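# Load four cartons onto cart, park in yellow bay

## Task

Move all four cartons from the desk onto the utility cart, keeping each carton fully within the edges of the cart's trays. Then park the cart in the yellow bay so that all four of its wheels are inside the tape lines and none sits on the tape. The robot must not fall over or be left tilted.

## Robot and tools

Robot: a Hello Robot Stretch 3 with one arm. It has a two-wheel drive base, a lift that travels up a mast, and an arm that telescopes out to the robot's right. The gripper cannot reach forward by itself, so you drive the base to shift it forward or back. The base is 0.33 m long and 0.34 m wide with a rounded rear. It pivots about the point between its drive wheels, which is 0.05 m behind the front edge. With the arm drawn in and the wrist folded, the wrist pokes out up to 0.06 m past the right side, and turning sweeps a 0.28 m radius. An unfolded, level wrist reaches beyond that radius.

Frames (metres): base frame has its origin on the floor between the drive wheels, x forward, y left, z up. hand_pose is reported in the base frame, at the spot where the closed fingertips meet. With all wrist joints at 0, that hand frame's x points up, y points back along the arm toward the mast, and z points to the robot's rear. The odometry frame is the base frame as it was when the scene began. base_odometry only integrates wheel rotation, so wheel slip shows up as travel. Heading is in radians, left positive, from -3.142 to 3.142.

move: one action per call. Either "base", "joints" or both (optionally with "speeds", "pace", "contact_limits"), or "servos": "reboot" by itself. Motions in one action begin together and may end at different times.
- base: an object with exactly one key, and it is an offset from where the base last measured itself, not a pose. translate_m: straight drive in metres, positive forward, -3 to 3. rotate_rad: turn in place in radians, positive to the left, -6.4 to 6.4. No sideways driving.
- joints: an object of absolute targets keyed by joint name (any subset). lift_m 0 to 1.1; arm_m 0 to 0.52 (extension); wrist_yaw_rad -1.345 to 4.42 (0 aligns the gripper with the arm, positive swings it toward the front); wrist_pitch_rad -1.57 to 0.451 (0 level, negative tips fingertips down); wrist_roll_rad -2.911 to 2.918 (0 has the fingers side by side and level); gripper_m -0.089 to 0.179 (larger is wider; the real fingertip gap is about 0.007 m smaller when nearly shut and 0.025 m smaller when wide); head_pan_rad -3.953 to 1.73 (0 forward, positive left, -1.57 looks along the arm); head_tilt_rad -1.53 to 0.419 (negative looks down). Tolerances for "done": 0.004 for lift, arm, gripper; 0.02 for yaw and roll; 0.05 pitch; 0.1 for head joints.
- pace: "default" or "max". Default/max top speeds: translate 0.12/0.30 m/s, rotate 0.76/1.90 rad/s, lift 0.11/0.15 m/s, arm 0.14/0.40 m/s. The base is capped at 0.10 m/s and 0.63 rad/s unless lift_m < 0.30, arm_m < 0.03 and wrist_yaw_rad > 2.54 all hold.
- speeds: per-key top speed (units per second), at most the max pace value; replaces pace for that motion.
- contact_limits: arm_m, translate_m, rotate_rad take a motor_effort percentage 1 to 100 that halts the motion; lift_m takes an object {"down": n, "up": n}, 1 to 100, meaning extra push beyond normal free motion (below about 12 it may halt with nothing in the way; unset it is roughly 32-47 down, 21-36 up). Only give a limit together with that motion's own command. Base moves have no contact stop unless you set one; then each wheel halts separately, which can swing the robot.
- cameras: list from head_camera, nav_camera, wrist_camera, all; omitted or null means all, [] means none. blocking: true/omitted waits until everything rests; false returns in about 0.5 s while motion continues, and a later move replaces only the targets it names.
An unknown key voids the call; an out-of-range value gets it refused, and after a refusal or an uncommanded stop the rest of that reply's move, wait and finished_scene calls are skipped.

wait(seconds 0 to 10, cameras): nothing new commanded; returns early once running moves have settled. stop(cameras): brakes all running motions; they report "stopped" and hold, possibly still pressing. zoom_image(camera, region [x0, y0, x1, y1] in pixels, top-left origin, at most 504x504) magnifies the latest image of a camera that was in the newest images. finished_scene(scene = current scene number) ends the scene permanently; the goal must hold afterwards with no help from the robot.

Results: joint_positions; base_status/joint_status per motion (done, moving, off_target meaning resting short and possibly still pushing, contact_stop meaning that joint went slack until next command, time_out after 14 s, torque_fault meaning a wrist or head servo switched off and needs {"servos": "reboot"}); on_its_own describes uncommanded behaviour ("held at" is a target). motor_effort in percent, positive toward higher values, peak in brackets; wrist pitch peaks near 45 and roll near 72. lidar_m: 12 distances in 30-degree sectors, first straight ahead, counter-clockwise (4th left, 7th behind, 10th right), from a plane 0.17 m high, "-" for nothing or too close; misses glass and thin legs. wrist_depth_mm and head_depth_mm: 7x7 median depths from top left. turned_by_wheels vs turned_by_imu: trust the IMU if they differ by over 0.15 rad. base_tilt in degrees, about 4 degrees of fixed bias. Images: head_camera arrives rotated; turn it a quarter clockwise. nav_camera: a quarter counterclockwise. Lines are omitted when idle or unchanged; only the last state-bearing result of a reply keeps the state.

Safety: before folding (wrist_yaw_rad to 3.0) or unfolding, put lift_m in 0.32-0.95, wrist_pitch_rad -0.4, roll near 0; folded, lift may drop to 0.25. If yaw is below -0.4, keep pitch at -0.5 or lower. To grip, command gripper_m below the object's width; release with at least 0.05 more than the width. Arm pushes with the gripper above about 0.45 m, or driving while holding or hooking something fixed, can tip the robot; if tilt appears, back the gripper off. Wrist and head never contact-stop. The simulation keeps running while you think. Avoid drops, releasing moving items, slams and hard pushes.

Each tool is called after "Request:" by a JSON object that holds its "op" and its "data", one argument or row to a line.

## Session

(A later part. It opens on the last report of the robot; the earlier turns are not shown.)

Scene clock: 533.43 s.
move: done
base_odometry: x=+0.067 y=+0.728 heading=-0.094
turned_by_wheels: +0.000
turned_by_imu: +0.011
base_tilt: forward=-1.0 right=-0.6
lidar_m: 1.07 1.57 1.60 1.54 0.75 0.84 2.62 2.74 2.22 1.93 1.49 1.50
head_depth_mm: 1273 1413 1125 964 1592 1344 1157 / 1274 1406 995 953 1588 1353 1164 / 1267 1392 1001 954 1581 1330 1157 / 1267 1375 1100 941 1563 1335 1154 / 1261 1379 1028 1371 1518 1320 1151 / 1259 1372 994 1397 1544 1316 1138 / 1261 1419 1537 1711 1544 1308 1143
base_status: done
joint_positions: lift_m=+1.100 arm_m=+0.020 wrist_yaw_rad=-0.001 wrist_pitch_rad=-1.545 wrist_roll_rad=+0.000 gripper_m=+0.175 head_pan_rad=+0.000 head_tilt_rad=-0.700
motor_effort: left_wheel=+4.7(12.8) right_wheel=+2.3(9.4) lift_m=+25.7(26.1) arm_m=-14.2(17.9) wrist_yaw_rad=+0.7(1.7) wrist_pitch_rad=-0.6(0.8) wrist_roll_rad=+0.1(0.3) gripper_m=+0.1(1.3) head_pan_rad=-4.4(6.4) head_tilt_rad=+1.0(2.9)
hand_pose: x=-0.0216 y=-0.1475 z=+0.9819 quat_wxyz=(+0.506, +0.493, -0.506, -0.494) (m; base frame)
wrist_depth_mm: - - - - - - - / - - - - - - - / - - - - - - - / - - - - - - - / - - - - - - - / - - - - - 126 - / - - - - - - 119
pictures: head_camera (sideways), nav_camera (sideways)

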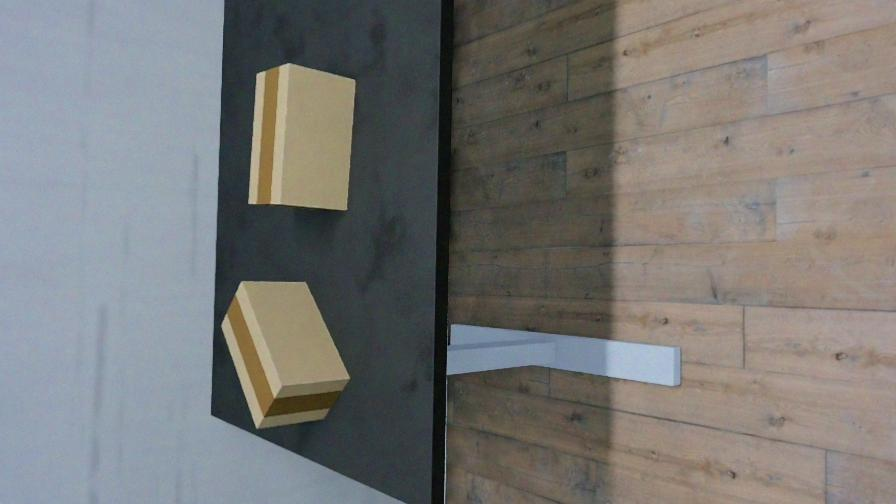

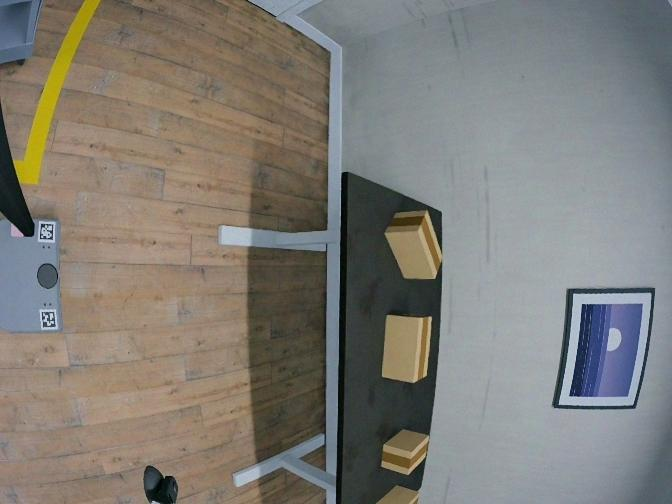

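Request:
{"op": "move", "data": {
  "base": {"translate_m":0.41},
  "cameras": []
}}

Request:
{"op": "move", "data": {
  "base": {"rotate_rad":1.571},
  "joints": {"head_pan_rad":-1.57,"head_tilt_rad":-0.8},
  "cameras": []
}}

Request:
{"op": "move", "data": {
  "base": {"translate_m":0.15},
  "cameras": []
}}

Request:
{"op": "move", "data": {
  "joints": {"arm_m":0.42}
}}

Scene clock: 550.43 s.
move: done
turned_by_wheels: +0.000
turned_by_imu: +0.005
base_status: done
motor_effort: left_wheel=+5.4(11.5) right_wheel=+2.4(8.0) lift_m=+26.0(26.5) arm_m=-11.9(14.2) wrist_yaw_rad=+0.5(1.6) wrist_pitch_rad=-0.7(0.8) wrist_roll_rad=+0.1(0.3) gripper_m=-0.2(1.4) head_pan_rad=-3.4(5.0) head_tilt_rad=+0.8(2.2)
pictures: none

Scene clock: 554.03 s.
move: done
turned_by_wheels: +1.570
turned_by_imu: +1.567
base_status: done
joint_status: all done
motor_effort: left_wheel=-8.6(13.4) right_wheel=+11.6(14.0) lift_m=+26.4(26.7) arm_m=-17.0(18.1) wrist_yaw_rad=+0.8(1.5) wrist_pitch_rad=-0.5(0.8) wrist_roll_rad=+0.3(0.3) gripper_m=+0.5(1.0) head_pan_rad=+3.4(8.0) head_tilt_rad=-5.9(7.5)
pictures: none

Scene clock: 556.63 s.
move: done
turned_by_wheels: +0.000
turned_by_imu: +0.001
base_status: done
motor_effort: left_wheel=-3.1(6.1) right_wheel=+10.1(14.6) lift_m=+26.8(26.8) arm_m=-13.4(16.7) wrist_yaw_rad=+0.9(1.4) wrist_pitch_rad=-0.6(0.8) wrist_roll_rad=+0.0(0.3) gripper_m=-0.2(1.3) head_pan_rad=+3.4(5.4) head_tilt_rad=-5.4(6.1)
pictures: none

Scene clock: 560.77 s.
move: done
base_odometry: x=+0.490 y=+0.838 heading=+1.476
turned_by_wheels: +0.000
turned_by_imu: +0.001
base_tilt: forward=-0.9 right=-0.5
lidar_m: 1.38 0.90 0.85 3.02 3.18 2.20 2.36 1.36 1.13 0.65 1.16 1.42
head_depth_mm: 943 1080 948 736 654 1241 1121 / 938 1083 946 771 654 1257 1127 / 920 1063 744 750 650 1248 1121 / 411 1062 736 706 643 1235 1113 / 926 1060 926 741 643 1236 1108 / 943 1065 1250 814 639 1226 1108 / 946 1090 1289 1559 1435 1247 1100
joint_positions: lift_m=+1.100 arm_m=+0.420 wrist_yaw_rad=-0.001 wrist_pitch_rad=-1.545 wrist_roll_rad=+0.000 gripper_m=+0.175 head_pan_rad=-1.570 head_tilt_rad=-0.800
joint_status: all done
motor_effort: left_wheel=-2.2(4.1) right_wheel=+10.0(10.1) lift_m=+26.9(27.1) arm_m=+15.9(18.2) wrist_yaw_rad=+0.7(1.6) wrist_pitch_rad=-0.5(0.8) wrist_roll_rad=+0.2(0.3) gripper_m=+0.1(1.3) head_pan_rad=+2.7(5.1) head_tilt_rad=-5.2(5.9)
hand_pose: x=-0.0216 y=-0.5474 z=+0.9819 quat_wxyz=(+0.506, +0.493, -0.506, -0.494) (m; base frame)
wrist_depth_mm: - - - - 295 - - / - - - 296 296 - - / - - 298 298 301 - 334 / - - 304 303 - 426 330 / - - - - - - 325 / - - - - - 126 119 / - - - - - - 115
pictures: head_camera (sideways), nav_camera (sideways), wrist_camera

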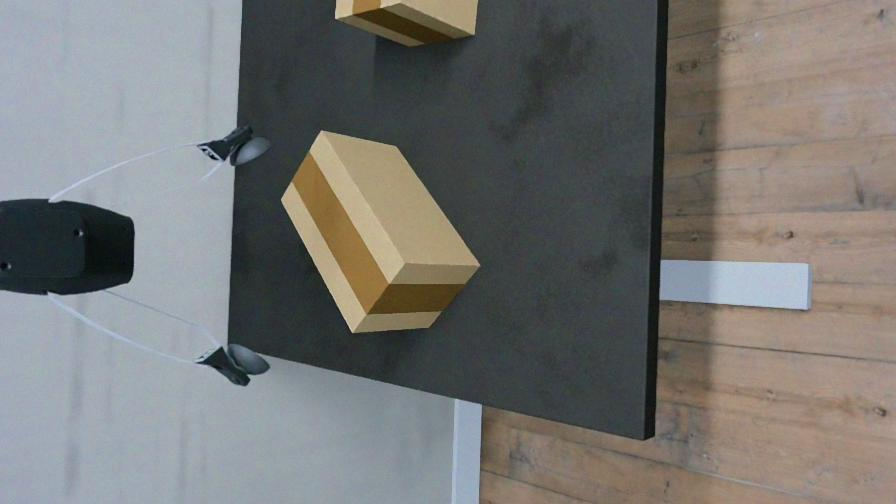

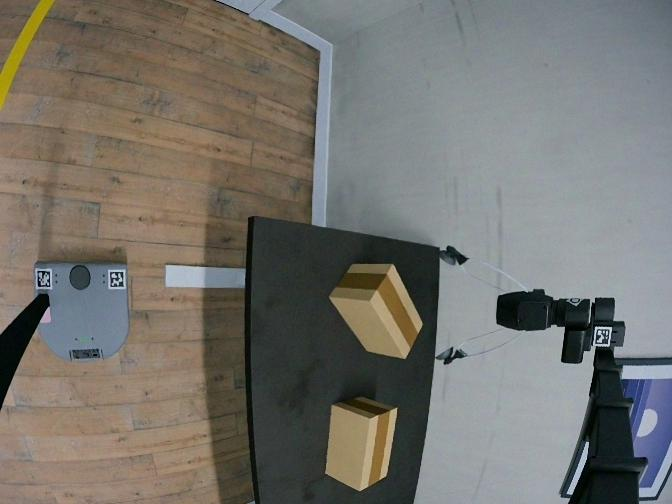

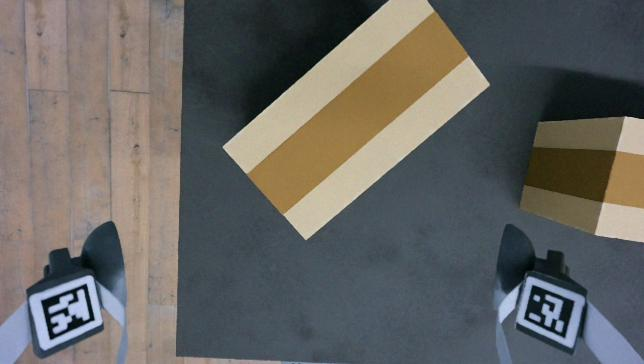

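Request:
{"op": "move", "data": {
  "base": {"translate_m":-0.036},
  "joints": {"wrist_roll_rad":0.87,"arm_m":0.502,"lift_m":1.02},
  "cameras": ["wrist_camera"]
}}

Scene clock: 567.10 s.
move: done
base_odometry: x=+0.486 y=+0.803 heading=+1.476
turned_by_wheels: +0.000
turned_by_imu: +0.001
base_tilt: forward=-0.9 right=-0.6
lidar_m: 1.42 0.88 0.87 3.01 3.17 2.17 2.32 1.34 1.13 0.65 1.16 1.46
head_depth_mm: - 1094 954 720 654 1229 1128 / 940 1083 940 771 653 1251 1128 / 577 1058 763 766 647 1247 1117 / 501 1058 737 724 647 1246 1117 / 924 1056 921 712 643 1225 1115 / 942 1088 1192 754 641 1227 1099 / 943 1082 1284 1549 1383 1232 1100
base_status: done
joint_positions: lift_m=+1.020 arm_m=+0.502 wrist_yaw_rad=-0.001 wrist_pitch_rad=-1.546 wrist_roll_rad=+0.866 gripper_m=+0.175 head_pan_rad=-1.570 head_tilt_rad=-0.800
joint_status: all done
motor_effort: left_wheel=-7.9(11.8) right_wheel=-1.0(6.3) lift_m=+24.9(26.7) arm_m=+15.3(18.0) wrist_yaw_rad=+0.5(1.3) wrist_pitch_rad=-0.2(0.8) wrist_roll_rad=+1.6(2.8) gripper_m=+0.2(0.9) head_pan_rad=+3.3(4.3) head_tilt_rad=-5.2(6.0)
hand_pose: x=-0.0216 y=-0.6292 z=+0.9019 quat_wxyz=(+0.247, +0.240, -0.672, -0.656) (m; base frame)
wrist_depth_mm: - - - - - 307 248 / - - 215 216 217 - 274 / - - 218 219 220 - - / - - 223 225 225 - - / - - 229 228 229 - - / - 354 232 233 236 126 120 / - - 240 240 - - 119
pictures: wrist_camera

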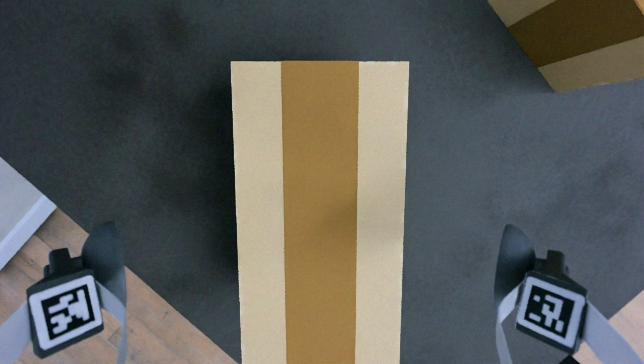

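Request:
{"op": "move", "data": {
  "joints": {"lift_m":0.893},
  "cameras": []
}}

Request:
{"op": "move", "data": {
  "joints": {"gripper_m":0.06},
  "cameras": []
}}

Request:
{"op": "wait", "data": {
  "seconds": 2,
  "cameras": []
}}

Request:
{"op": "move", "data": {
  "joints": {"lift_m":1.1},
  "speeds": {"lift_m":0.05},
  "cameras": ["wrist_camera"]
}}

Scene clock: 576.17 s.
move: done
turned_by_wheels: +0.000
turned_by_imu: +0.001
joint_status: all done
motor_effort: left_wheel=-6.8(8.7) right_wheel=-0.7(1.2) lift_m=+24.4(26.7) arm_m=+0.8(6.7) wrist_yaw_rad=+0.6(1.3) wrist_pitch_rad=+0.6(0.8) wrist_roll_rad=+1.5(1.7) gripper_m=-0.8(1.5) head_pan_rad=+3.0(4.2) head_tilt_rad=-3.6(5.4)
pictures: none

Scene clock: 577.93 s.
move: done
turned_by_wheels: +0.000
turned_by_imu: +0.000
joint_status: all done
motor_effort: left_wheel=-8.3(8.3) right_wheel=+0.3(1.0) lift_m=+24.1(24.6) arm_m=-4.6(4.6) wrist_yaw_rad=-0.2(0.6) wrist_pitch_rad=+1.2(1.5) wrist_roll_rad=+1.6(1.7) gripper_m=-37.2(100.0) head_pan_rad=+2.9(4.7) head_tilt_rad=-4.5(5.3)
pictures: none

Scene clock: 579.93 s.
turned_by_wheels: +0.000
turned_by_imu: +0.000
joint_status: all done
motor_effort: left_wheel=-6.9(8.3) right_wheel=+0.1(1.0) lift_m=+23.7(24.6) arm_m=-10.4(4.6) wrist_yaw_rad=-0.1(0.6) wrist_pitch_rad=+1.3(1.5) wrist_roll_rad=+1.6(1.7) gripper_m=-21.4(100.0) head_pan_rad=+2.2(4.7) head_tilt_rad=-4.2(5.3)
wait: 2.00 s; at rest by 0.27 s
pictures: none

Scene clock: 584.60 s.
move: done
base_odometry: x=+0.486 y=+0.803 heading=+1.476
turned_by_wheels: +0.000
turned_by_imu: +0.001
base_tilt: forward=-0.9 right=-0.5
lidar_m: 1.42 0.88 0.87 3.00 3.18 2.17 2.32 1.34 1.14 0.65 1.16 1.46
head_depth_mm: 937 1079 951 719 655 1231 1126 / 941 1080 944 773 652 1248 1130 / 921 576 910 769 648 1246 1114 / 505 549 850 761 646 1240 1119 / 924 539 842 758 643 1227 1115 / 943 1039 1186 755 641 1234 1110 / 944 1086 1273 1548 1369 1226 1102
joint_positions: lift_m=+1.100 arm_m=+0.502 wrist_yaw_rad=+0.001 wrist_pitch_rad=-1.549 wrist_roll_rad=+0.866 gripper_m=+0.065 head_pan_rad=-1.570 head_tilt_rad=-0.800
joint_status: all done
motor_effort: left_wheel=-6.2(8.2) right_wheel=+0.6(0.9) lift_m=+33.7(36.3) arm_m=-16.9(17.7) wrist_yaw_rad=-1.0(1.3) wrist_pitch_rad=+0.1(1.7) wrist_roll_rad=+1.4(1.7) gripper_m=-21.8(22.6) head_pan_rad=+0.8(3.7) head_tilt_rad=-3.8(5.5)
hand_pose: x=-0.0216 y=-0.6283 z=+0.9820 quat_wxyz=(+0.247, +0.241, -0.670, -0.657) (m; base frame)
wrist_depth_mm: - 92 92 93 95 287 290 / - 94 94 95 96 326 296 / - - 96 97 99 99 - / - 99 99 99 100 101 - / - 100 101 102 104 104 - / - 102 103 104 106 124 - / - 106 106 107 109 119 -
pictures: wrist_camera

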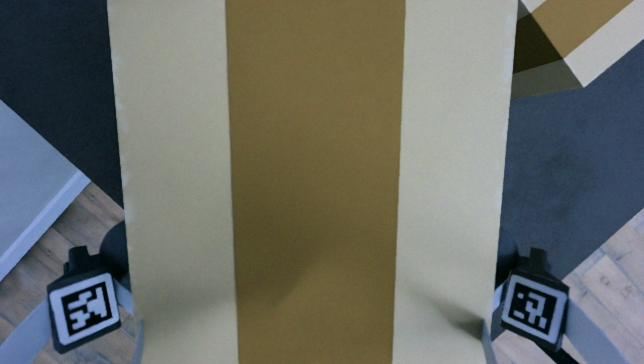

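Request:
{"op": "move", "data": {
  "joints": {"arm_m":0.02,"wrist_roll_rad":1.57},
  "cameras": []
}}

Request:
{"op": "move", "data": {
  "base": {"rotate_rad":-2.685},
  "speeds": {"rotate_rad":0.5},
  "cameras": []
}}

Request:
{"op": "move", "data": {
  "base": {"translate_m":-0.7},
  "joints": {"head_pan_rad":-2.2,"head_tilt_rad":-0.6},
  "cameras": ["nav_camera","head_camera"]
}}

Scene clock: 610.20 s.
move: done
turned_by_wheels: +0.000
turned_by_imu: +0.001
joint_status: all done
motor_effort: left_wheel=-7.1(8.3) right_wheel=+0.4(0.9) lift_m=+31.3(32.9) arm_m=-17.6(19.8) wrist_yaw_rad=-0.8(1.4) wrist_pitch_rad=-0.2(0.5) wrist_roll_rad=+1.3(2.7) gripper_m=-22.0(22.8) head_pan_rad=+1.1(3.5) head_tilt_rad=-4.1(5.0)
pictures: none

Scene clock: 616.50 s.
move: done
turned_by_wheels: -2.684
turned_by_imu: -2.678
base_status: done
motor_effort: left_wheel=+8.9(15.5) right_wheel=-11.9(15.2) lift_m=+29.6(31.5) arm_m=-15.3(18.4) wrist_yaw_rad=-0.6(1.6) wrist_pitch_rad=-0.3(0.5) wrist_roll_rad=+1.3(1.5) gripper_m=-20.6(22.9) head_pan_rad=+0.6(3.0) head_tilt_rad=-3.6(4.7)
pictures: none

Scene clock: 624.60 s.
move: done
base_odometry: x=+0.238 y=+1.457 heading=-1.209
turned_by_wheels: +0.000
turned_by_imu: -0.004
base_tilt: forward=-0.9 right=-0.6
lidar_m: 2.04 1.11 1.41 1.19 0.83 0.78 0.83 0.41 0.33 0.51 2.93 2.69
head_depth_mm: - - 1407 844 746 983 1182 / - 1794 1040 856 693 926 1138 / - 2345 2116 851 671 880 1065 / - 3187 - 813 710 878 - / - - - - - - - / - 2909 - - - - - / - - - - - - -
base_status: done
joint_positions: lift_m=+1.100 arm_m=+0.020 wrist_yaw_rad=+0.001 wrist_pitch_rad=-1.547 wrist_roll_rad=+1.566 gripper_m=+0.065 head_pan_rad=-2.200 head_tilt_rad=-0.600
joint_status: all done
motor_effort: left_wheel=+2.9(6.0) right_wheel=-10.2(16.0) lift_m=+27.3(29.7) arm_m=+0.5(15.9) wrist_yaw_rad=-0.2(1.5) wrist_pitch_rad=+0.0(0.5) wrist_roll_rad=+1.2(1.5) gripper_m=-21.4(22.6) head_pan_rad=+3.8(6.6) head_tilt_rad=+3.3(5.0)
hand_pose: x=-0.0216 y=-0.1467 z=+0.9820 quat_wxyz=(+0.002, +0.002, -0.715, -0.699) (m; base frame)
wrist_depth_mm: - 91 92 92 - - - / - 94 94 94 95 - - / - - 96 97 99 407 - / - 98 98 99 100 462 - / - 100 101 102 104 155 - / - 102 103 104 106 124 - / - 105 106 107 108 120 -
pictures: head_camera (sideways), nav_camera (sideways)

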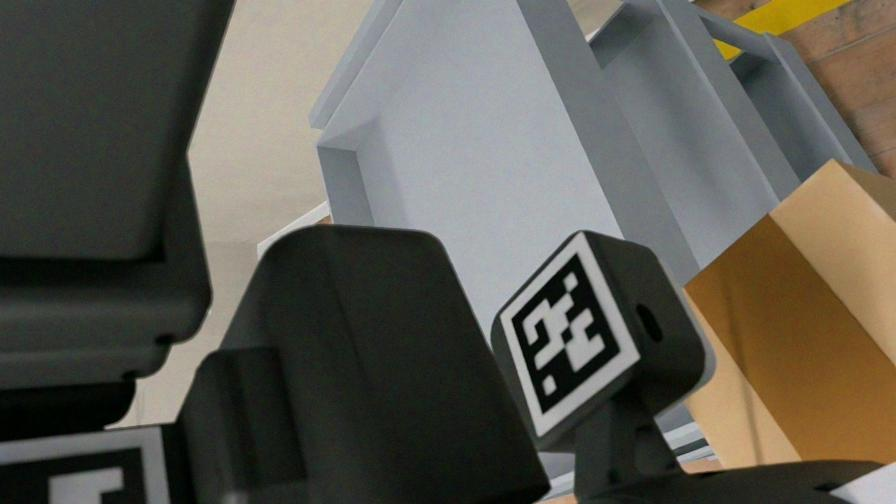

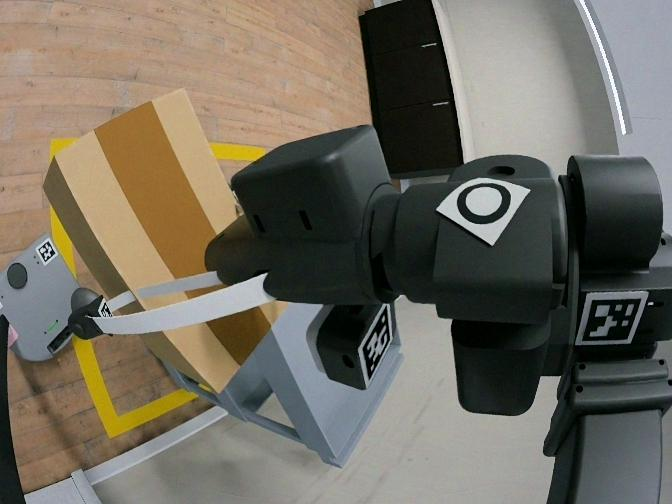

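Request:
{"op": "move", "data": {
  "base": {"rotate_rad":-0.144},
  "joints": {"head_pan_rad":-1.57,"head_tilt_rad":-0.8},
  "cameras": ["nav_camera","wrist_camera"]
}}

Scene clock: 635.13 s.
move: done
base_odometry: x=+0.238 y=+1.457 heading=-1.352
turned_by_wheels: -0.144
turned_by_imu: -0.143
base_tilt: forward=-1.0 right=-0.5
lidar_m: 2.04 1.11 1.41 1.42 0.89 0.78 0.81 0.46 0.34 0.33 3.25 2.69
head_depth_mm: - - - - - - - / - - - - - - - / - - - - - - - / 2420 - - - - - - / 2531 2676 2138 - - - - / 2588 2628 2067 1702 1514 - - / 2704 2635 2052 1687 1505 - -
base_status: done
joint_positions: lift_m=+1.100 arm_m=+0.020 wrist_yaw_rad=+0.001 wrist_pitch_rad=-1.547 wrist_roll_rad=+1.566 gripper_m=+0.065 head_pan_rad=-1.564 head_tilt_rad=-0.800
joint_status: all done
motor_effort: left_wheel=+8.6(14.6) right_wheel=-9.8(14.4) lift_m=+28.1(28.4) arm_m=+9.8(10.1) wrist_yaw_rad=-0.9(1.3) wrist_pitch_rad=+0.0(0.4) wrist_roll_rad=+1.3(1.4) gripper_m=-21.5(22.4) head_pan_rad=-4.3(6.0) head_tilt_rad=-5.2(8.5)
hand_pose: x=-0.0216 y=-0.1467 z=+0.9820 quat_wxyz=(+0.002, +0.002, -0.715, -0.699) (m; base frame)
wrist_depth_mm: - 92 92 92 - - - / - 94 94 95 95 - - / - - 96 97 99 405 - / - 98 98 99 100 467 - / - 100 101 102 104 154 - / - 102 103 104 106 124 - / - 106 106 107 109 120 -
pictures: nav_camera (sideways), wrist_camera

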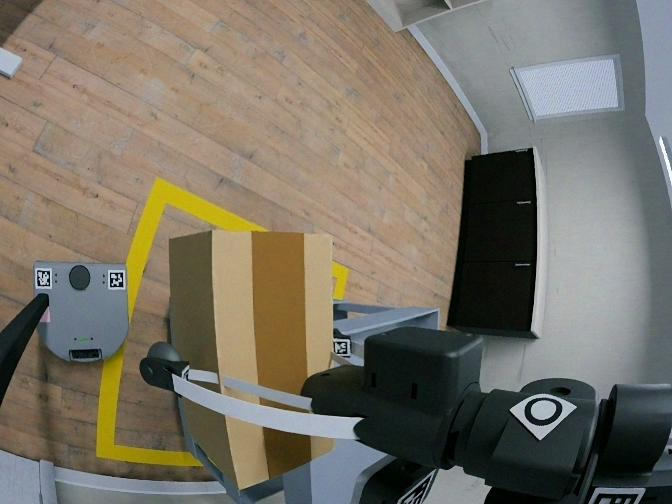

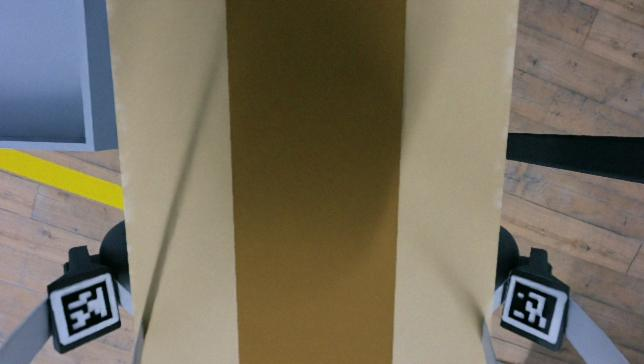

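Request:
{"op": "move", "data": {
  "base": {"translate_m":-0.45},
  "contact_limits": {"translate_m":30},
  "cameras": []
}}

Request:
{"op": "move", "data": {
  "joints": {"arm_m":0.515},
  "speeds": {"arm_m":0.12},
  "contact_limits": {"arm_m":40}
}}

Scene clock: 652.17 s.
move: done
turned_by_wheels: +0.000
turned_by_imu: -0.001
base_status: done
motor_effort: left_wheel=+1.2(6.5) right_wheel=-10.5(15.9) lift_m=+34.1(34.4) arm_m=+12.9(17.1) wrist_yaw_rad=-1.0(1.4) wrist_pitch_rad=-0.1(0.5) wrist_roll_rad=+1.4(1.5) gripper_m=-20.6(22.6) head_pan_rad=-4.4(6.2) head_tilt_rad=-5.2(6.3)
contact_limits: translate_m 30 (maximum 100)
pictures: none

Scene clock: 657.43 s.
move: done
base_odometry: x=+0.140 y=+1.896 heading=-1.352
turned_by_wheels: +0.000
turned_by_imu: +0.001
base_tilt: forward=-0.9 right=-0.5
lidar_m: 2.49 1.48 1.55 0.67 0.39 0.38 0.38 0.45 0.34 0.33 0.34 0.46
head_depth_mm: 2648 2755 2014 613 566 1280 1127 / 2708 2744 784 655 562 1196 1130 / 2788 575 767 665 558 842 1086 / 509 560 764 664 587 835 1082 / 2367 566 758 658 586 833 1082 / 2467 2544 800 658 582 833 1069 / 2529 2605 794 652 580 824 1067
joint_positions: lift_m=+1.100 arm_m=+0.515 wrist_yaw_rad=+0.001 wrist_pitch_rad=-1.547 wrist_roll_rad=+1.566 gripper_m=+0.065 head_pan_rad=-1.570 head_tilt_rad=-0.800
joint_status: all done
motor_effort: left_wheel=+1.5(3.4) right_wheel=-10.5(10.7) lift_m=+32.9(34.2) arm_m=+16.8(18.2) wrist_yaw_rad=-0.8(1.5) wrist_pitch_rad=-0.3(0.5) wrist_roll_rad=+1.3(1.5) gripper_m=-20.5(22.5) head_pan_rad=-4.3(5.4) head_tilt_rad=-4.2(6.2)
contact_limits: arm_m 40 (drawing in: default 38, maximum 56; extending or still: default 46, maximum 69); translate_m 30 (maximum 100)
hand_pose: x=-0.0216 y=-0.6417 z=+0.9820 quat_wxyz=(+0.002, +0.002, -0.715, -0.699) (m; base frame)
wrist_depth_mm: - 92 92 93 - 95 - / - 94 94 94 95 - - / - - 96 97 99 99 340 / - 98 98 99 100 102 349 / - 100 101 102 104 105 343 / - 102 103 104 106 124 345 / - 105 106 107 108 110 323
pictures: head_camera (sideways), nav_camera (sideways), wrist_camera

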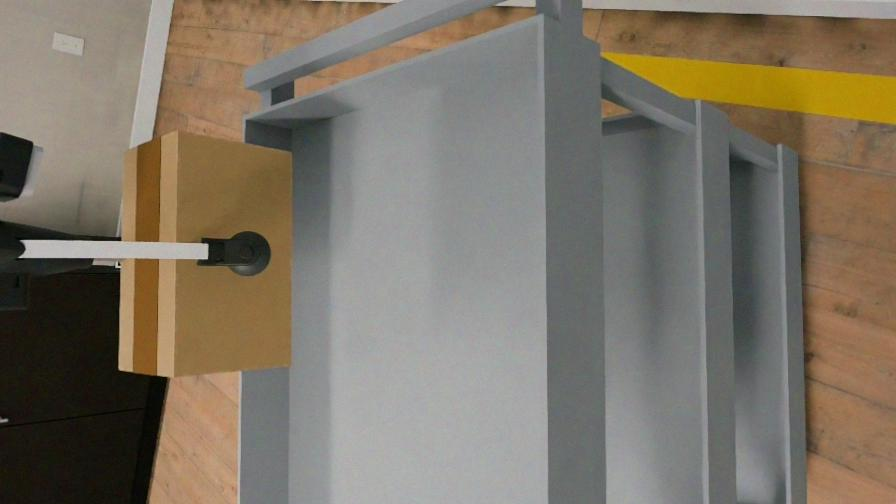

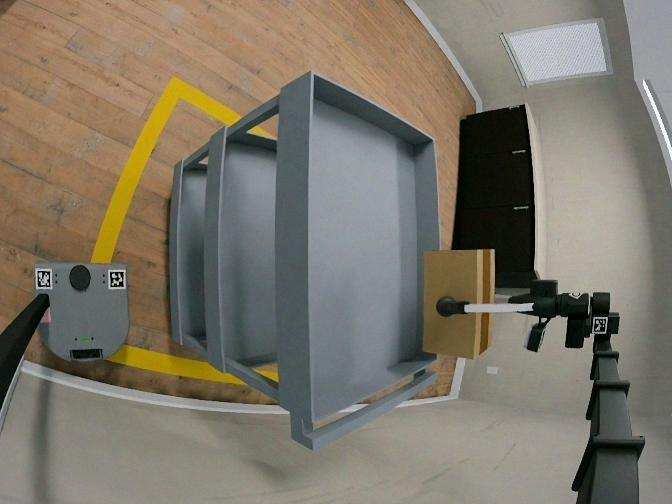

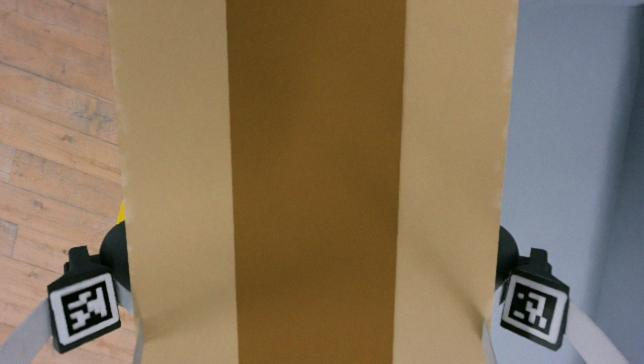

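Request:
{"op": "move", "data": {
  "joints": {"arm_m":0.47},
  "cameras": []
}}

Request:
{"op": "move", "data": {
  "joints": {"lift_m":1.02},
  "speeds": {"lift_m":0.05},
  "contact_limits": {"lift_m":{"down":13}},
  "cameras": ["head_camera","wrist_camera"]
}}

Scene clock: 664.60 s.
move: done
turned_by_wheels: +0.000
turned_by_imu: +0.001
joint_status: all done
motor_effort: left_wheel=+1.7(4.3) right_wheel=-10.6(10.7) lift_m=+32.0(32.6) arm_m=-17.0(18.8) wrist_yaw_rad=-1.1(1.6) wrist_pitch_rad=-0.5(0.6) wrist_roll_rad=+1.3(1.4) gripper_m=-22.3(22.6) head_pan_rad=-4.1(4.8) head_tilt_rad=-5.1(5.8)
contact_limits: translate_m 30 (maximum 100)
pictures: none

Scene clock: 666.73 s.
move: done
base_odometry: x=+0.140 y=+1.896 heading=-1.352
turned_by_wheels: +0.000
turned_by_imu: +0.000
base_tilt: forward=-1.0 right=-0.5
lidar_m: 2.48 1.48 1.55 0.67 0.39 0.38 0.38 0.45 0.34 0.33 0.34 0.46
head_depth_mm: - 2743 1995 613 565 1274 1126 / 2757 2737 784 656 562 1204 1126 / 511 2532 607 667 559 841 1085 / 481 611 592 665 587 840 1073 / 2335 2547 598 659 585 833 1073 / 2443 2621 775 658 581 832 1071 / 2550 2638 795 653 578 827 1069
joint_positions: lift_m=+1.020 arm_m=+0.470 wrist_yaw_rad=+0.001 wrist_pitch_rad=-1.546 wrist_roll_rad=+1.566 gripper_m=+0.065 head_pan_rad=-1.570 head_tilt_rad=-0.800
joint_status: all done
motor_effort: left_wheel=+2.2(3.5) right_wheel=-10.4(10.7) lift_m=+27.4(30.5) arm_m=-12.2(17.1) wrist_yaw_rad=-1.0(1.3) wrist_pitch_rad=-0.2(0.7) wrist_roll_rad=+1.4(1.4) gripper_m=-21.7(22.3) head_pan_rad=-3.4(5.0) head_tilt_rad=-4.5(5.3)
contact_limits: lift_m down 13 (down: maximum 72; up: maximum 65); translate_m 30 (maximum 100)
hand_pose: x=-0.0216 y=-0.5969 z=+0.9019 quat_wxyz=(+0.002, +0.002, -0.716, -0.699) (m; base frame)
wrist_depth_mm: 229 91 92 93 - 95 - / 229 94 94 95 96 - - / 244 - 96 97 99 99 - / 243 98 98 99 101 101 - / 235 100 101 102 103 105 - / - 102 103 104 106 123 282 / - - 106 107 108 110 117
pictures: head_camera (sideways), wrist_camera

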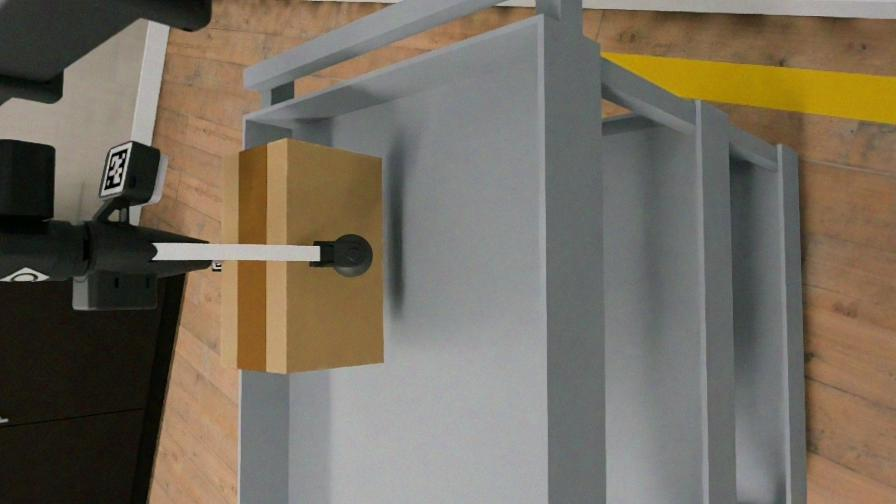

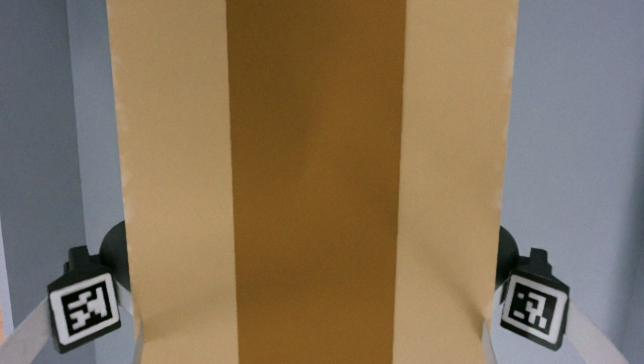

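Request:
{"op": "move", "data": {
  "joints": {"arm_m":0.515},
  "contact_limits": {"arm_m":40},
  "cameras": []
}}

Request:
{"op": "move", "data": {
  "joints": {"lift_m":0.95},
  "speeds": {"lift_m":0.04},
  "contact_limits": {"lift_m":{"down":13}},
  "cameras": ["head_camera","wrist_camera"]
}}

Scene clock: 675.13 s.
move: done
turned_by_wheels: +0.000
turned_by_imu: +0.001
joint_status: all done
motor_effort: left_wheel=+1.9(3.6) right_wheel=-10.5(10.7) lift_m=+28.5(28.8) arm_m=+16.1(18.4) wrist_yaw_rad=-0.9(1.4) wrist_pitch_rad=-0.4(0.5) wrist_roll_rad=+1.3(1.5) gripper_m=-21.2(22.4) head_pan_rad=-2.6(4.7) head_tilt_rad=-3.9(5.2)
contact_limits: arm_m 40 (drawing in: default 38, maximum 56; extending or still: default 46, maximum 69); lift_m down 13 (down: maximum 72; up: maximum 65); translate_m 30 (maximum 100)
pictures: none

Scene clock: 677.33 s.
move: contact_stop
base_odometry: x=+0.140 y=+1.896 heading=-1.352
turned_by_wheels: +0.000
turned_by_imu: +0.000
base_tilt: forward=-0.9 right=-0.5
lidar_m: 2.49 1.48 1.55 0.67 0.39 0.37 0.38 0.45 0.34 0.33 0.34 0.46
head_depth_mm: 303 - 707 610 563 1281 1126 / 345 2642 784 654 592 1212 1120 / 513 2513 682 670 593 841 1085 / 513 589 655 663 588 835 1077 / 2353 2563 668 659 585 834 1074 / 2430 2647 801 657 583 829 1074 / 2522 2611 795 654 577 826 1062
joint_positions: lift_m=+0.972 arm_m=+0.515 wrist_yaw_rad=+0.000 wrist_pitch_rad=-1.551 wrist_roll_rad=+1.568 gripper_m=+0.065 head_pan_rad=-1.570 head_tilt_rad=-0.800
joint_status: lift_m contact_stop (moved -0.048 of -0.070)
on_its_own: lift_m is slack since a contact_stop (your +0.950 is given up)
motor_effort: left_wheel=+1.8(3.0) right_wheel=-5.8(10.7) lift_m=+28.0(28.8) arm_m=+0.0(16.3) wrist_yaw_rad=-0.8(1.4) wrist_pitch_rad=+0.6(2.9) wrist_roll_rad=+0.6(1.4) gripper_m=-21.2(22.4) head_pan_rad=-3.0(4.3) head_tilt_rad=-3.5(5.1)
contact_limits: arm_m 40 (drawing in: default 38, maximum 56; extending or still: default 46, maximum 69); lift_m down 13 (down: maximum 72; up: maximum 65); translate_m 30 (maximum 100)
hand_pose: x=-0.0215 y=-0.6407 z=+0.8541 quat_wxyz=(+0.001, +0.001, -0.714, -0.700) (m; base frame)
wrist_depth_mm: 180 90 92 91 - 206 207 / 182 93 93 93 94 209 212 / 183 95 95 96 98 99 216 / 184 98 97 98 99 101 222 / 185 100 101 101 103 103 - / - 102 103 104 105 124 - / - 105 106 107 108 109 106
pictures: head_camera (sideways), wrist_camera

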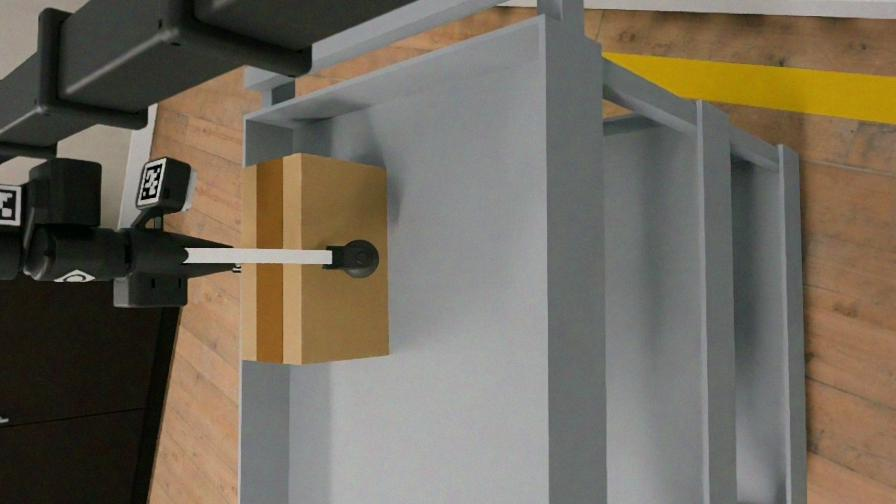

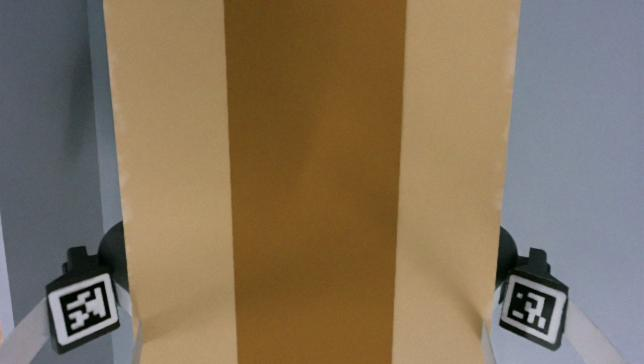

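Request:
{"op": "move", "data": {
  "joints": {"gripper_m":0.125},
  "cameras": ["wrist_camera"]
}}

Request:
{"op": "move", "data": {
  "joints": {"lift_m":1.1},
  "speeds": {"lift_m":0.06},
  "cameras": ["wrist_camera"]
}}

Request:
{"op": "move", "data": {
  "joints": {"arm_m":0.01,"wrist_roll_rad":0},
  "cameras": []
}}

Request:
{"op": "move", "data": {
  "base": {"translate_m":1.3},
  "joints": {"gripper_m":0.175},
  "cameras": []
}}

Request:
{"op": "move", "data": {
  "base": {"rotate_rad":2.82},
  "cameras": ["head_camera","nav_camera"]
}}

Scene clock: 694.43 s.
move: done
turned_by_wheels: +0.000
turned_by_imu: +0.001
joint_status: all done
on_its_own: lift_m is slack since a contact_stop (your +0.950 is given up)
motor_effort: left_wheel=+2.4(3.3) right_wheel=-5.9(6.1) lift_m=+28.6(28.8) arm_m=-17.9(19.1) wrist_yaw_rad=-0.9(1.1) wrist_pitch_rad=+0.4(0.6) wrist_roll_rad=+0.7(0.8) gripper_m=-8.6(75.3) head_pan_rad=-2.5(3.9) head_tilt_rad=-2.9(5.1)
contact_limits: arm_m 40 (drawing in: default 38, maximum 56; extending or still: default 46, maximum 69); lift_m down 13 (down: maximum 72; up: maximum 65); translate_m 30 (maximum 100)
pictures: wrist_camera

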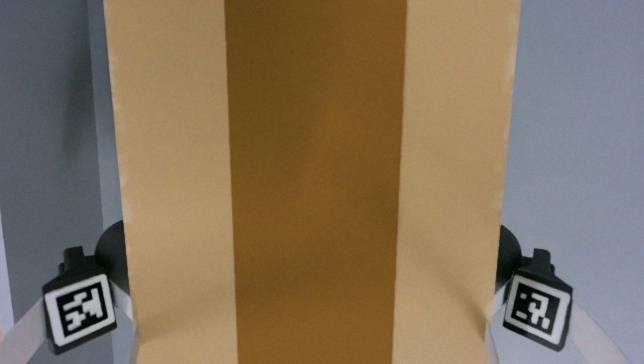

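Scene clock: 697.13 s.
move: done
turned_by_wheels: +0.000
turned_by_imu: +0.000
joint_status: all done
motor_effort: left_wheel=+2.3(3.6) right_wheel=-5.8(6.1) lift_m=+31.6(34.6) arm_m=+13.6(18.7) wrist_yaw_rad=-0.7(1.0) wrist_pitch_rad=-0.8(2.1) wrist_roll_rad=+0.8(0.8) gripper_m=-0.5(9.0) head_pan_rad=-3.2(3.6) head_tilt_rad=-2.7(4.3)
contact_limits: arm_m 40 (drawing in: default 38, maximum 56; extending or still: default 46, maximum 69); translate_m 30 (maximum 100)
pictures: wrist_camera

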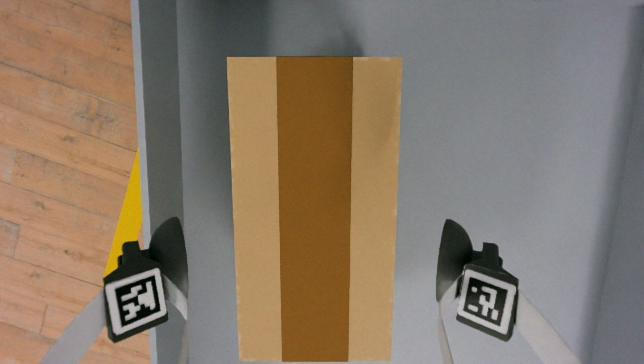

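Scene clock: 702.03 s.
move: done
turned_by_wheels: +0.000
turned_by_imu: +0.001
joint_status: all done
motor_effort: left_wheel=+2.5(3.7) right_wheel=-5.6(6.1) lift_m=+27.4(31.7) arm_m=-17.7(19.5) wrist_yaw_rad=-1.0(1.3) wrist_pitch_rad=-0.4(0.9) wrist_roll_rad=-1.3(3.0) gripper_m=+0.4(1.0) head_pan_rad=-1.9(3.7) head_tilt_rad=-2.8(4.2)
contact_limits: translate_m 30 (maximum 100)
pictures: none

Scene clock: 716.17 s.
move: done
turned_by_wheels: +0.000
turned_by_imu: +0.011
base_status: done
joint_status: all done
motor_effort: left_wheel=+2.6(10.9) right_wheel=+4.4(9.1) lift_m=+25.7(27.9) arm_m=-15.5(18.4) wrist_yaw_rad=-0.7(1.3) wrist_pitch_rad=-0.6(0.8) wrist_roll_rad=-1.3(1.6) gripper_m=-0.1(91.8) head_pan_rad=-1.0(3.1) head_tilt_rad=-1.5(4.0)
pictures: none

Scene clock: 721.73 s.
move: done
base_odometry: x=+0.423 y=+0.627 heading=+1.467
turned_by_wheels: +2.819
turned_by_imu: +2.813
base_tilt: forward=-0.9 right=-0.6
lidar_m: 1.60 0.97 1.05 2.99 2.94 1.98 2.14 1.20 1.19 0.73 0.73 1.65
head_depth_mm: - - - 759 670 - 1125 / - - - - - - 1127 / - - - - - - 1125 / 970 - - - - - 1115 / 987 1096 926 759 673 1258 1116 / 985 1090 922 755 668 1240 1104 / 988 1108 914 750 666 1275 1098
base_status: done
joint_positions: lift_m=+1.100 arm_m=+0.010 wrist_yaw_rad=+0.000 wrist_pitch_rad=-1.545 wrist_roll_rad=+0.004 gripper_m=+0.175 head_pan_rad=-1.570 head_tilt_rad=-0.800
motor_effort: left_wheel=-9.7(14.8) right_wheel=+10.6(15.5) lift_m=+25.8(26.3) arm_m=-17.5(18.3) wrist_yaw_rad=-0.2(1.1) wrist_pitch_rad=-0.4(0.8) wrist_roll_rad=-1.4(1.5) gripper_m=+0.3(1.4) head_pan_rad=-1.8(2.4) head_tilt_rad=-1.3(2.4)
hand_pose: x=-0.0216 y=-0.1374 z=+0.9819 quat_wxyz=(+0.505, +0.493, -0.507, -0.495) (m; base frame)
wrist_depth_mm: - - - - - - - / - - - - - - - / - - - - - - - / - - - - - - - / - - - - - - - / - - - - - 126 - / - - - - - - 119
pictures: head_camera (sideways), nav_camera (sideways)

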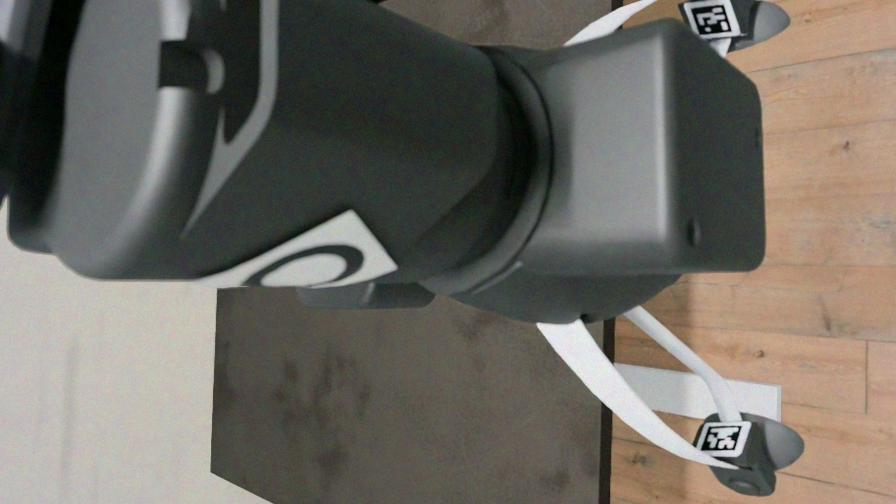

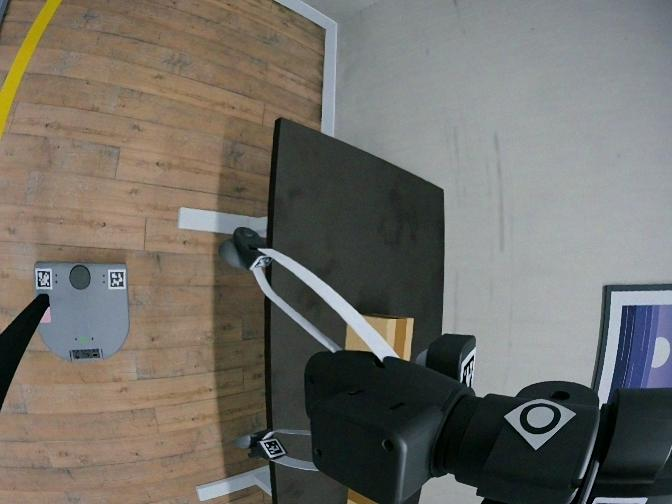

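Request:
{"op": "move", "data": {
  "base": {"rotate_rad":0.5},
  "cameras": []
}}

Request:
{"op": "move", "data": {
  "base": {"translate_m":-0.14},
  "cameras": []
}}

Request:
{"op": "move", "data": {
  "base": {"rotate_rad":-0.52},
  "cameras": []
}}

Request:
{"op": "move", "data": {
  "joints": {"arm_m":0.44},
  "cameras": ["head_camera","wrist_camera"]
}}

Scene clock: 732.60 s.
move: done
turned_by_wheels: +0.499
turned_by_imu: +0.499
base_status: done
motor_effort: left_wheel=-8.1(14.9) right_wheel=+11.7(15.2) lift_m=+26.1(26.5) arm_m=-16.1(17.7) wrist_yaw_rad=-0.8(1.2) wrist_pitch_rad=-0.6(0.8) wrist_roll_rad=-1.3(1.4) gripper_m=-0.2(0.8) head_pan_rad=-0.3(2.1) head_tilt_rad=-0.9(2.0)
pictures: none

Scene clock: 735.13 s.
move: done
turned_by_wheels: +0.000
turned_by_imu: -0.001
base_status: done
motor_effort: left_wheel=-5.4(12.5) right_wheel=-2.1(8.5) lift_m=+26.4(26.6) arm_m=-15.4(16.4) wrist_yaw_rad=-0.4(1.2) wrist_pitch_rad=-0.5(0.8) wrist_roll_rad=-1.3(1.5) gripper_m=+1.2(1.2) head_pan_rad=-0.7(1.4) head_tilt_rad=-0.4(2.2)
pictures: none

Scene clock: 737.07 s.
move: done
turned_by_wheels: -0.519
turned_by_imu: -0.518
base_status: done
motor_effort: left_wheel=+12.7(15.6) right_wheel=-10.3(13.2) lift_m=+26.4(26.7) arm_m=-16.7(16.9) wrist_yaw_rad=-0.9(1.1) wrist_pitch_rad=-0.4(0.7) wrist_roll_rad=-1.3(1.4) gripper_m=+0.3(0.9) head_pan_rad=-1.1(1.3) head_tilt_rad=-0.7(1.6)
pictures: none

Scene clock: 741.43 s.
move: done
base_odometry: x=+0.477 y=+0.498 heading=+1.447
turned_by_wheels: +0.000
turned_by_imu: +0.001
base_tilt: forward=-0.9 right=-0.6
lidar_m: 1.72 1.11 1.19 3.04 2.83 1.90 2.02 1.07 1.12 1.08 0.71 1.55
head_depth_mm: 927 1074 948 774 654 1213 1127 / 928 1063 943 772 651 1197 1120 / 907 1042 937 662 649 1206 1122 / 432 1055 929 669 648 1204 1121 / 923 1036 926 697 641 1194 1115 / 920 1031 915 756 640 1190 1108 / 914 1042 913 751 637 1149 1089
joint_positions: lift_m=+1.100 arm_m=+0.440 wrist_yaw_rad=+0.000 wrist_pitch_rad=-1.545 wrist_roll_rad=+0.004 gripper_m=+0.175 head_pan_rad=-1.570 head_tilt_rad=-0.800
joint_status: all done
motor_effort: left_wheel=+11.4(12.3) right_wheel=-9.9(10.6) lift_m=+26.6(26.9) arm_m=+16.7(18.3) wrist_yaw_rad=-0.6(1.3) wrist_pitch_rad=-0.5(0.8) wrist_roll_rad=-1.3(1.4) gripper_m=+0.2(1.2) head_pan_rad=+1.0(1.4) head_tilt_rad=-0.6(1.5)
hand_pose: x=-0.0216 y=-0.5674 z=+0.9819 quat_wxyz=(+0.505, +0.493, -0.507, -0.495) (m; base frame)
wrist_depth_mm: - - - - - - - / - - - - - - - / - - - - - - - / - - 300 304 310 - - / - - 307 310 316 - - / - - - 317 326 127 120 / - - - - - - 115
pictures: head_camera (sideways), wrist_camera

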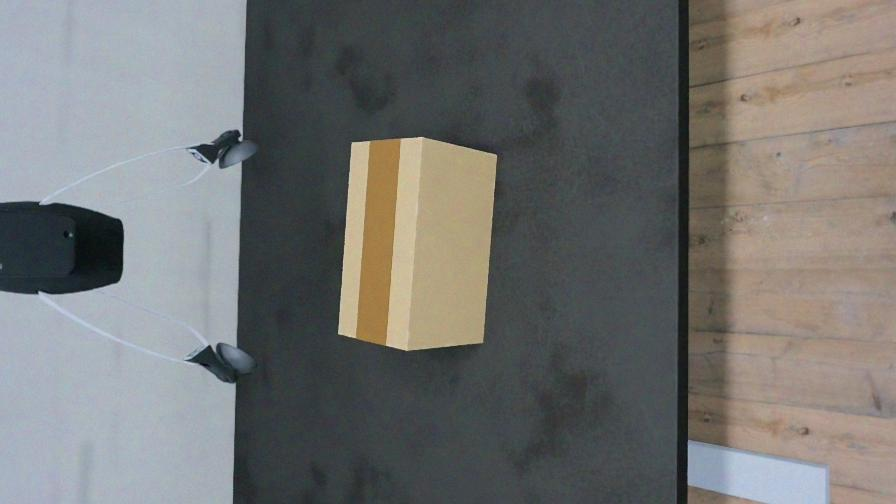

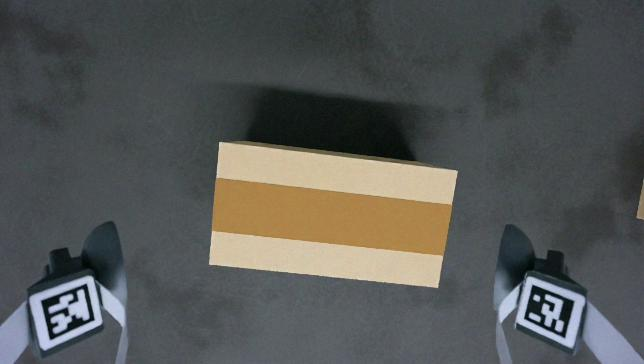

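Request:
{"op": "move", "data": {
  "base": {"translate_m":-0.015},
  "joints": {"wrist_roll_rad":1.68,"arm_m":0.436,"lift_m":1.02},
  "cameras": ["wrist_camera"]
}}

Request:
{"op": "move", "data": {
  "joints": {"lift_m":0.893},
  "cameras": []
}}

Request:
{"op": "move", "data": {
  "joints": {"gripper_m":0.06},
  "cameras": []
}}

Request:
{"op": "wait", "data": {
  "seconds": 2,
  "cameras": []
}}

Request:
{"op": "move", "data": {
  "joints": {"lift_m":1.1},
  "speeds": {"lift_m":0.05},
  "cameras": ["wrist_camera"]
}}

Scene clock: 754.47 s.
move: done
turned_by_wheels: +0.000
turned_by_imu: +0.001
base_status: done
joint_status: all done
motor_effort: left_wheel=-1.7(6.3) right_wheel=-8.5(12.4) lift_m=+25.3(26.5) arm_m=-12.3(18.6) wrist_yaw_rad=-0.4(1.1) wrist_pitch_rad=-0.4(0.7) wrist_roll_rad=+1.7(3.4) gripper_m=+0.1(1.1) head_pan_rad=+0.9(1.4) head_tilt_rad=-0.5(1.1)
pictures: wrist_camera

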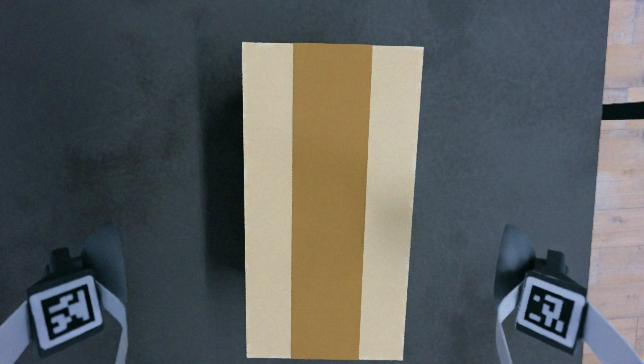

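Scene clock: 756.47 s.
move: done
turned_by_wheels: +0.000
turned_by_imu: +0.000
joint_status: all done
motor_effort: left_wheel=-2.1(2.8) right_wheel=-8.6(8.9) lift_m=+23.7(26.8) arm_m=-3.2(12.5) wrist_yaw_rad=-0.6(1.2) wrist_pitch_rad=+3.0(3.4) wrist_roll_rad=+1.4(1.8) gripper_m=-1.7(2.0) head_pan_rad=+0.4(2.0) head_tilt_rad=+1.0(1.4)
pictures: none

Scene clock: 758.23 s.
move: done
turned_by_wheels: +0.000
turned_by_imu: +0.000
joint_status: all done
motor_effort: left_wheel=-1.1(2.8) right_wheel=-8.7(8.9) lift_m=+25.9(25.9) arm_m=+4.8(4.8) wrist_yaw_rad=-1.0(1.1) wrist_pitch_rad=+4.4(4.4) wrist_roll_rad=+1.3(1.7) gripper_m=-37.9(100.0) head_pan_rad=+0.5(1.9) head_tilt_rad=+0.8(1.8)
pictures: none

Scene clock: 760.23 s.
turned_by_wheels: +0.000
turned_by_imu: +0.000
joint_status: all done
motor_effort: left_wheel=-1.1(2.8) right_wheel=-8.6(8.9) lift_m=+27.9(25.9) arm_m=+14.1(4.8) wrist_yaw_rad=-0.5(1.1) wrist_pitch_rad=+4.2(4.4) wrist_roll_rad=+1.5(1.7) gripper_m=-22.2(100.0) head_pan_rad=+1.2(1.9) head_tilt_rad=+1.5(1.8)
wait: 2.00 s; at rest by 0.27 s
pictures: none

Scene clock: 764.90 s.
move: done
base_odometry: x=+0.475 y=+0.483 heading=+1.447
turned_by_wheels: +0.000
turned_by_imu: +0.000
base_tilt: forward=-0.9 right=-0.5
lidar_m: 1.73 1.12 1.21 3.05 2.82 1.89 2.00 1.05 1.12 1.08 0.72 1.55
head_depth_mm: 926 1068 947 775 654 1214 1127 / 926 1043 914 768 653 1205 1118 / 905 993 557 765 649 1197 1126 / 434 575 562 759 648 1197 1117 / 919 585 570 757 643 1182 1115 / 916 1037 891 753 641 1192 1115 / 911 1043 910 749 635 1149 1103
joint_positions: lift_m=+1.100 arm_m=+0.436 wrist_yaw_rad=+0.001 wrist_pitch_rad=-1.540 wrist_roll_rad=+1.678 gripper_m=+0.065 head_pan_rad=-1.570 head_tilt_rad=-0.800
joint_status: all done
motor_effort: left_wheel=+0.7(1.9) right_wheel=-1.9(8.8) lift_m=+38.9(41.7) arm_m=-9.5(16.7) wrist_yaw_rad=-0.7(3.0) wrist_pitch_rad=-1.6(6.1) wrist_roll_rad=+0.8(1.5) gripper_m=-14.9(22.6) head_pan_rad=+1.6(2.6) head_tilt_rad=+0.5(2.0)
hand_pose: x=-0.0215 y=-0.5645 z=+0.9818 quat_wxyz=(-0.038, -0.037, -0.717, -0.695) (m; base frame)
wrist_depth_mm: - - 127 128 129 - - / - - 129 130 132 - - / - - 133 133 135 - - / - - 135 135 137 - - / - - 138 139 141 436 - / - - 142 142 144 130 - / - - 144 145 147 119 -
pictures: wrist_camera

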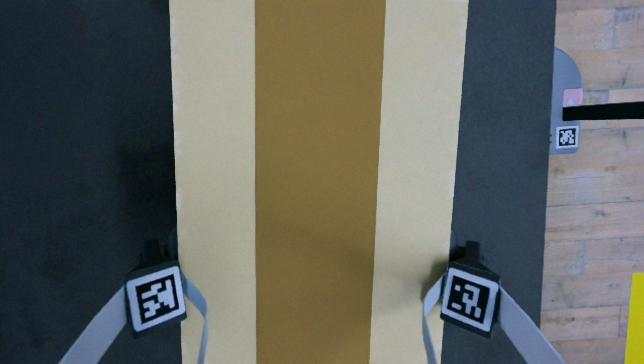

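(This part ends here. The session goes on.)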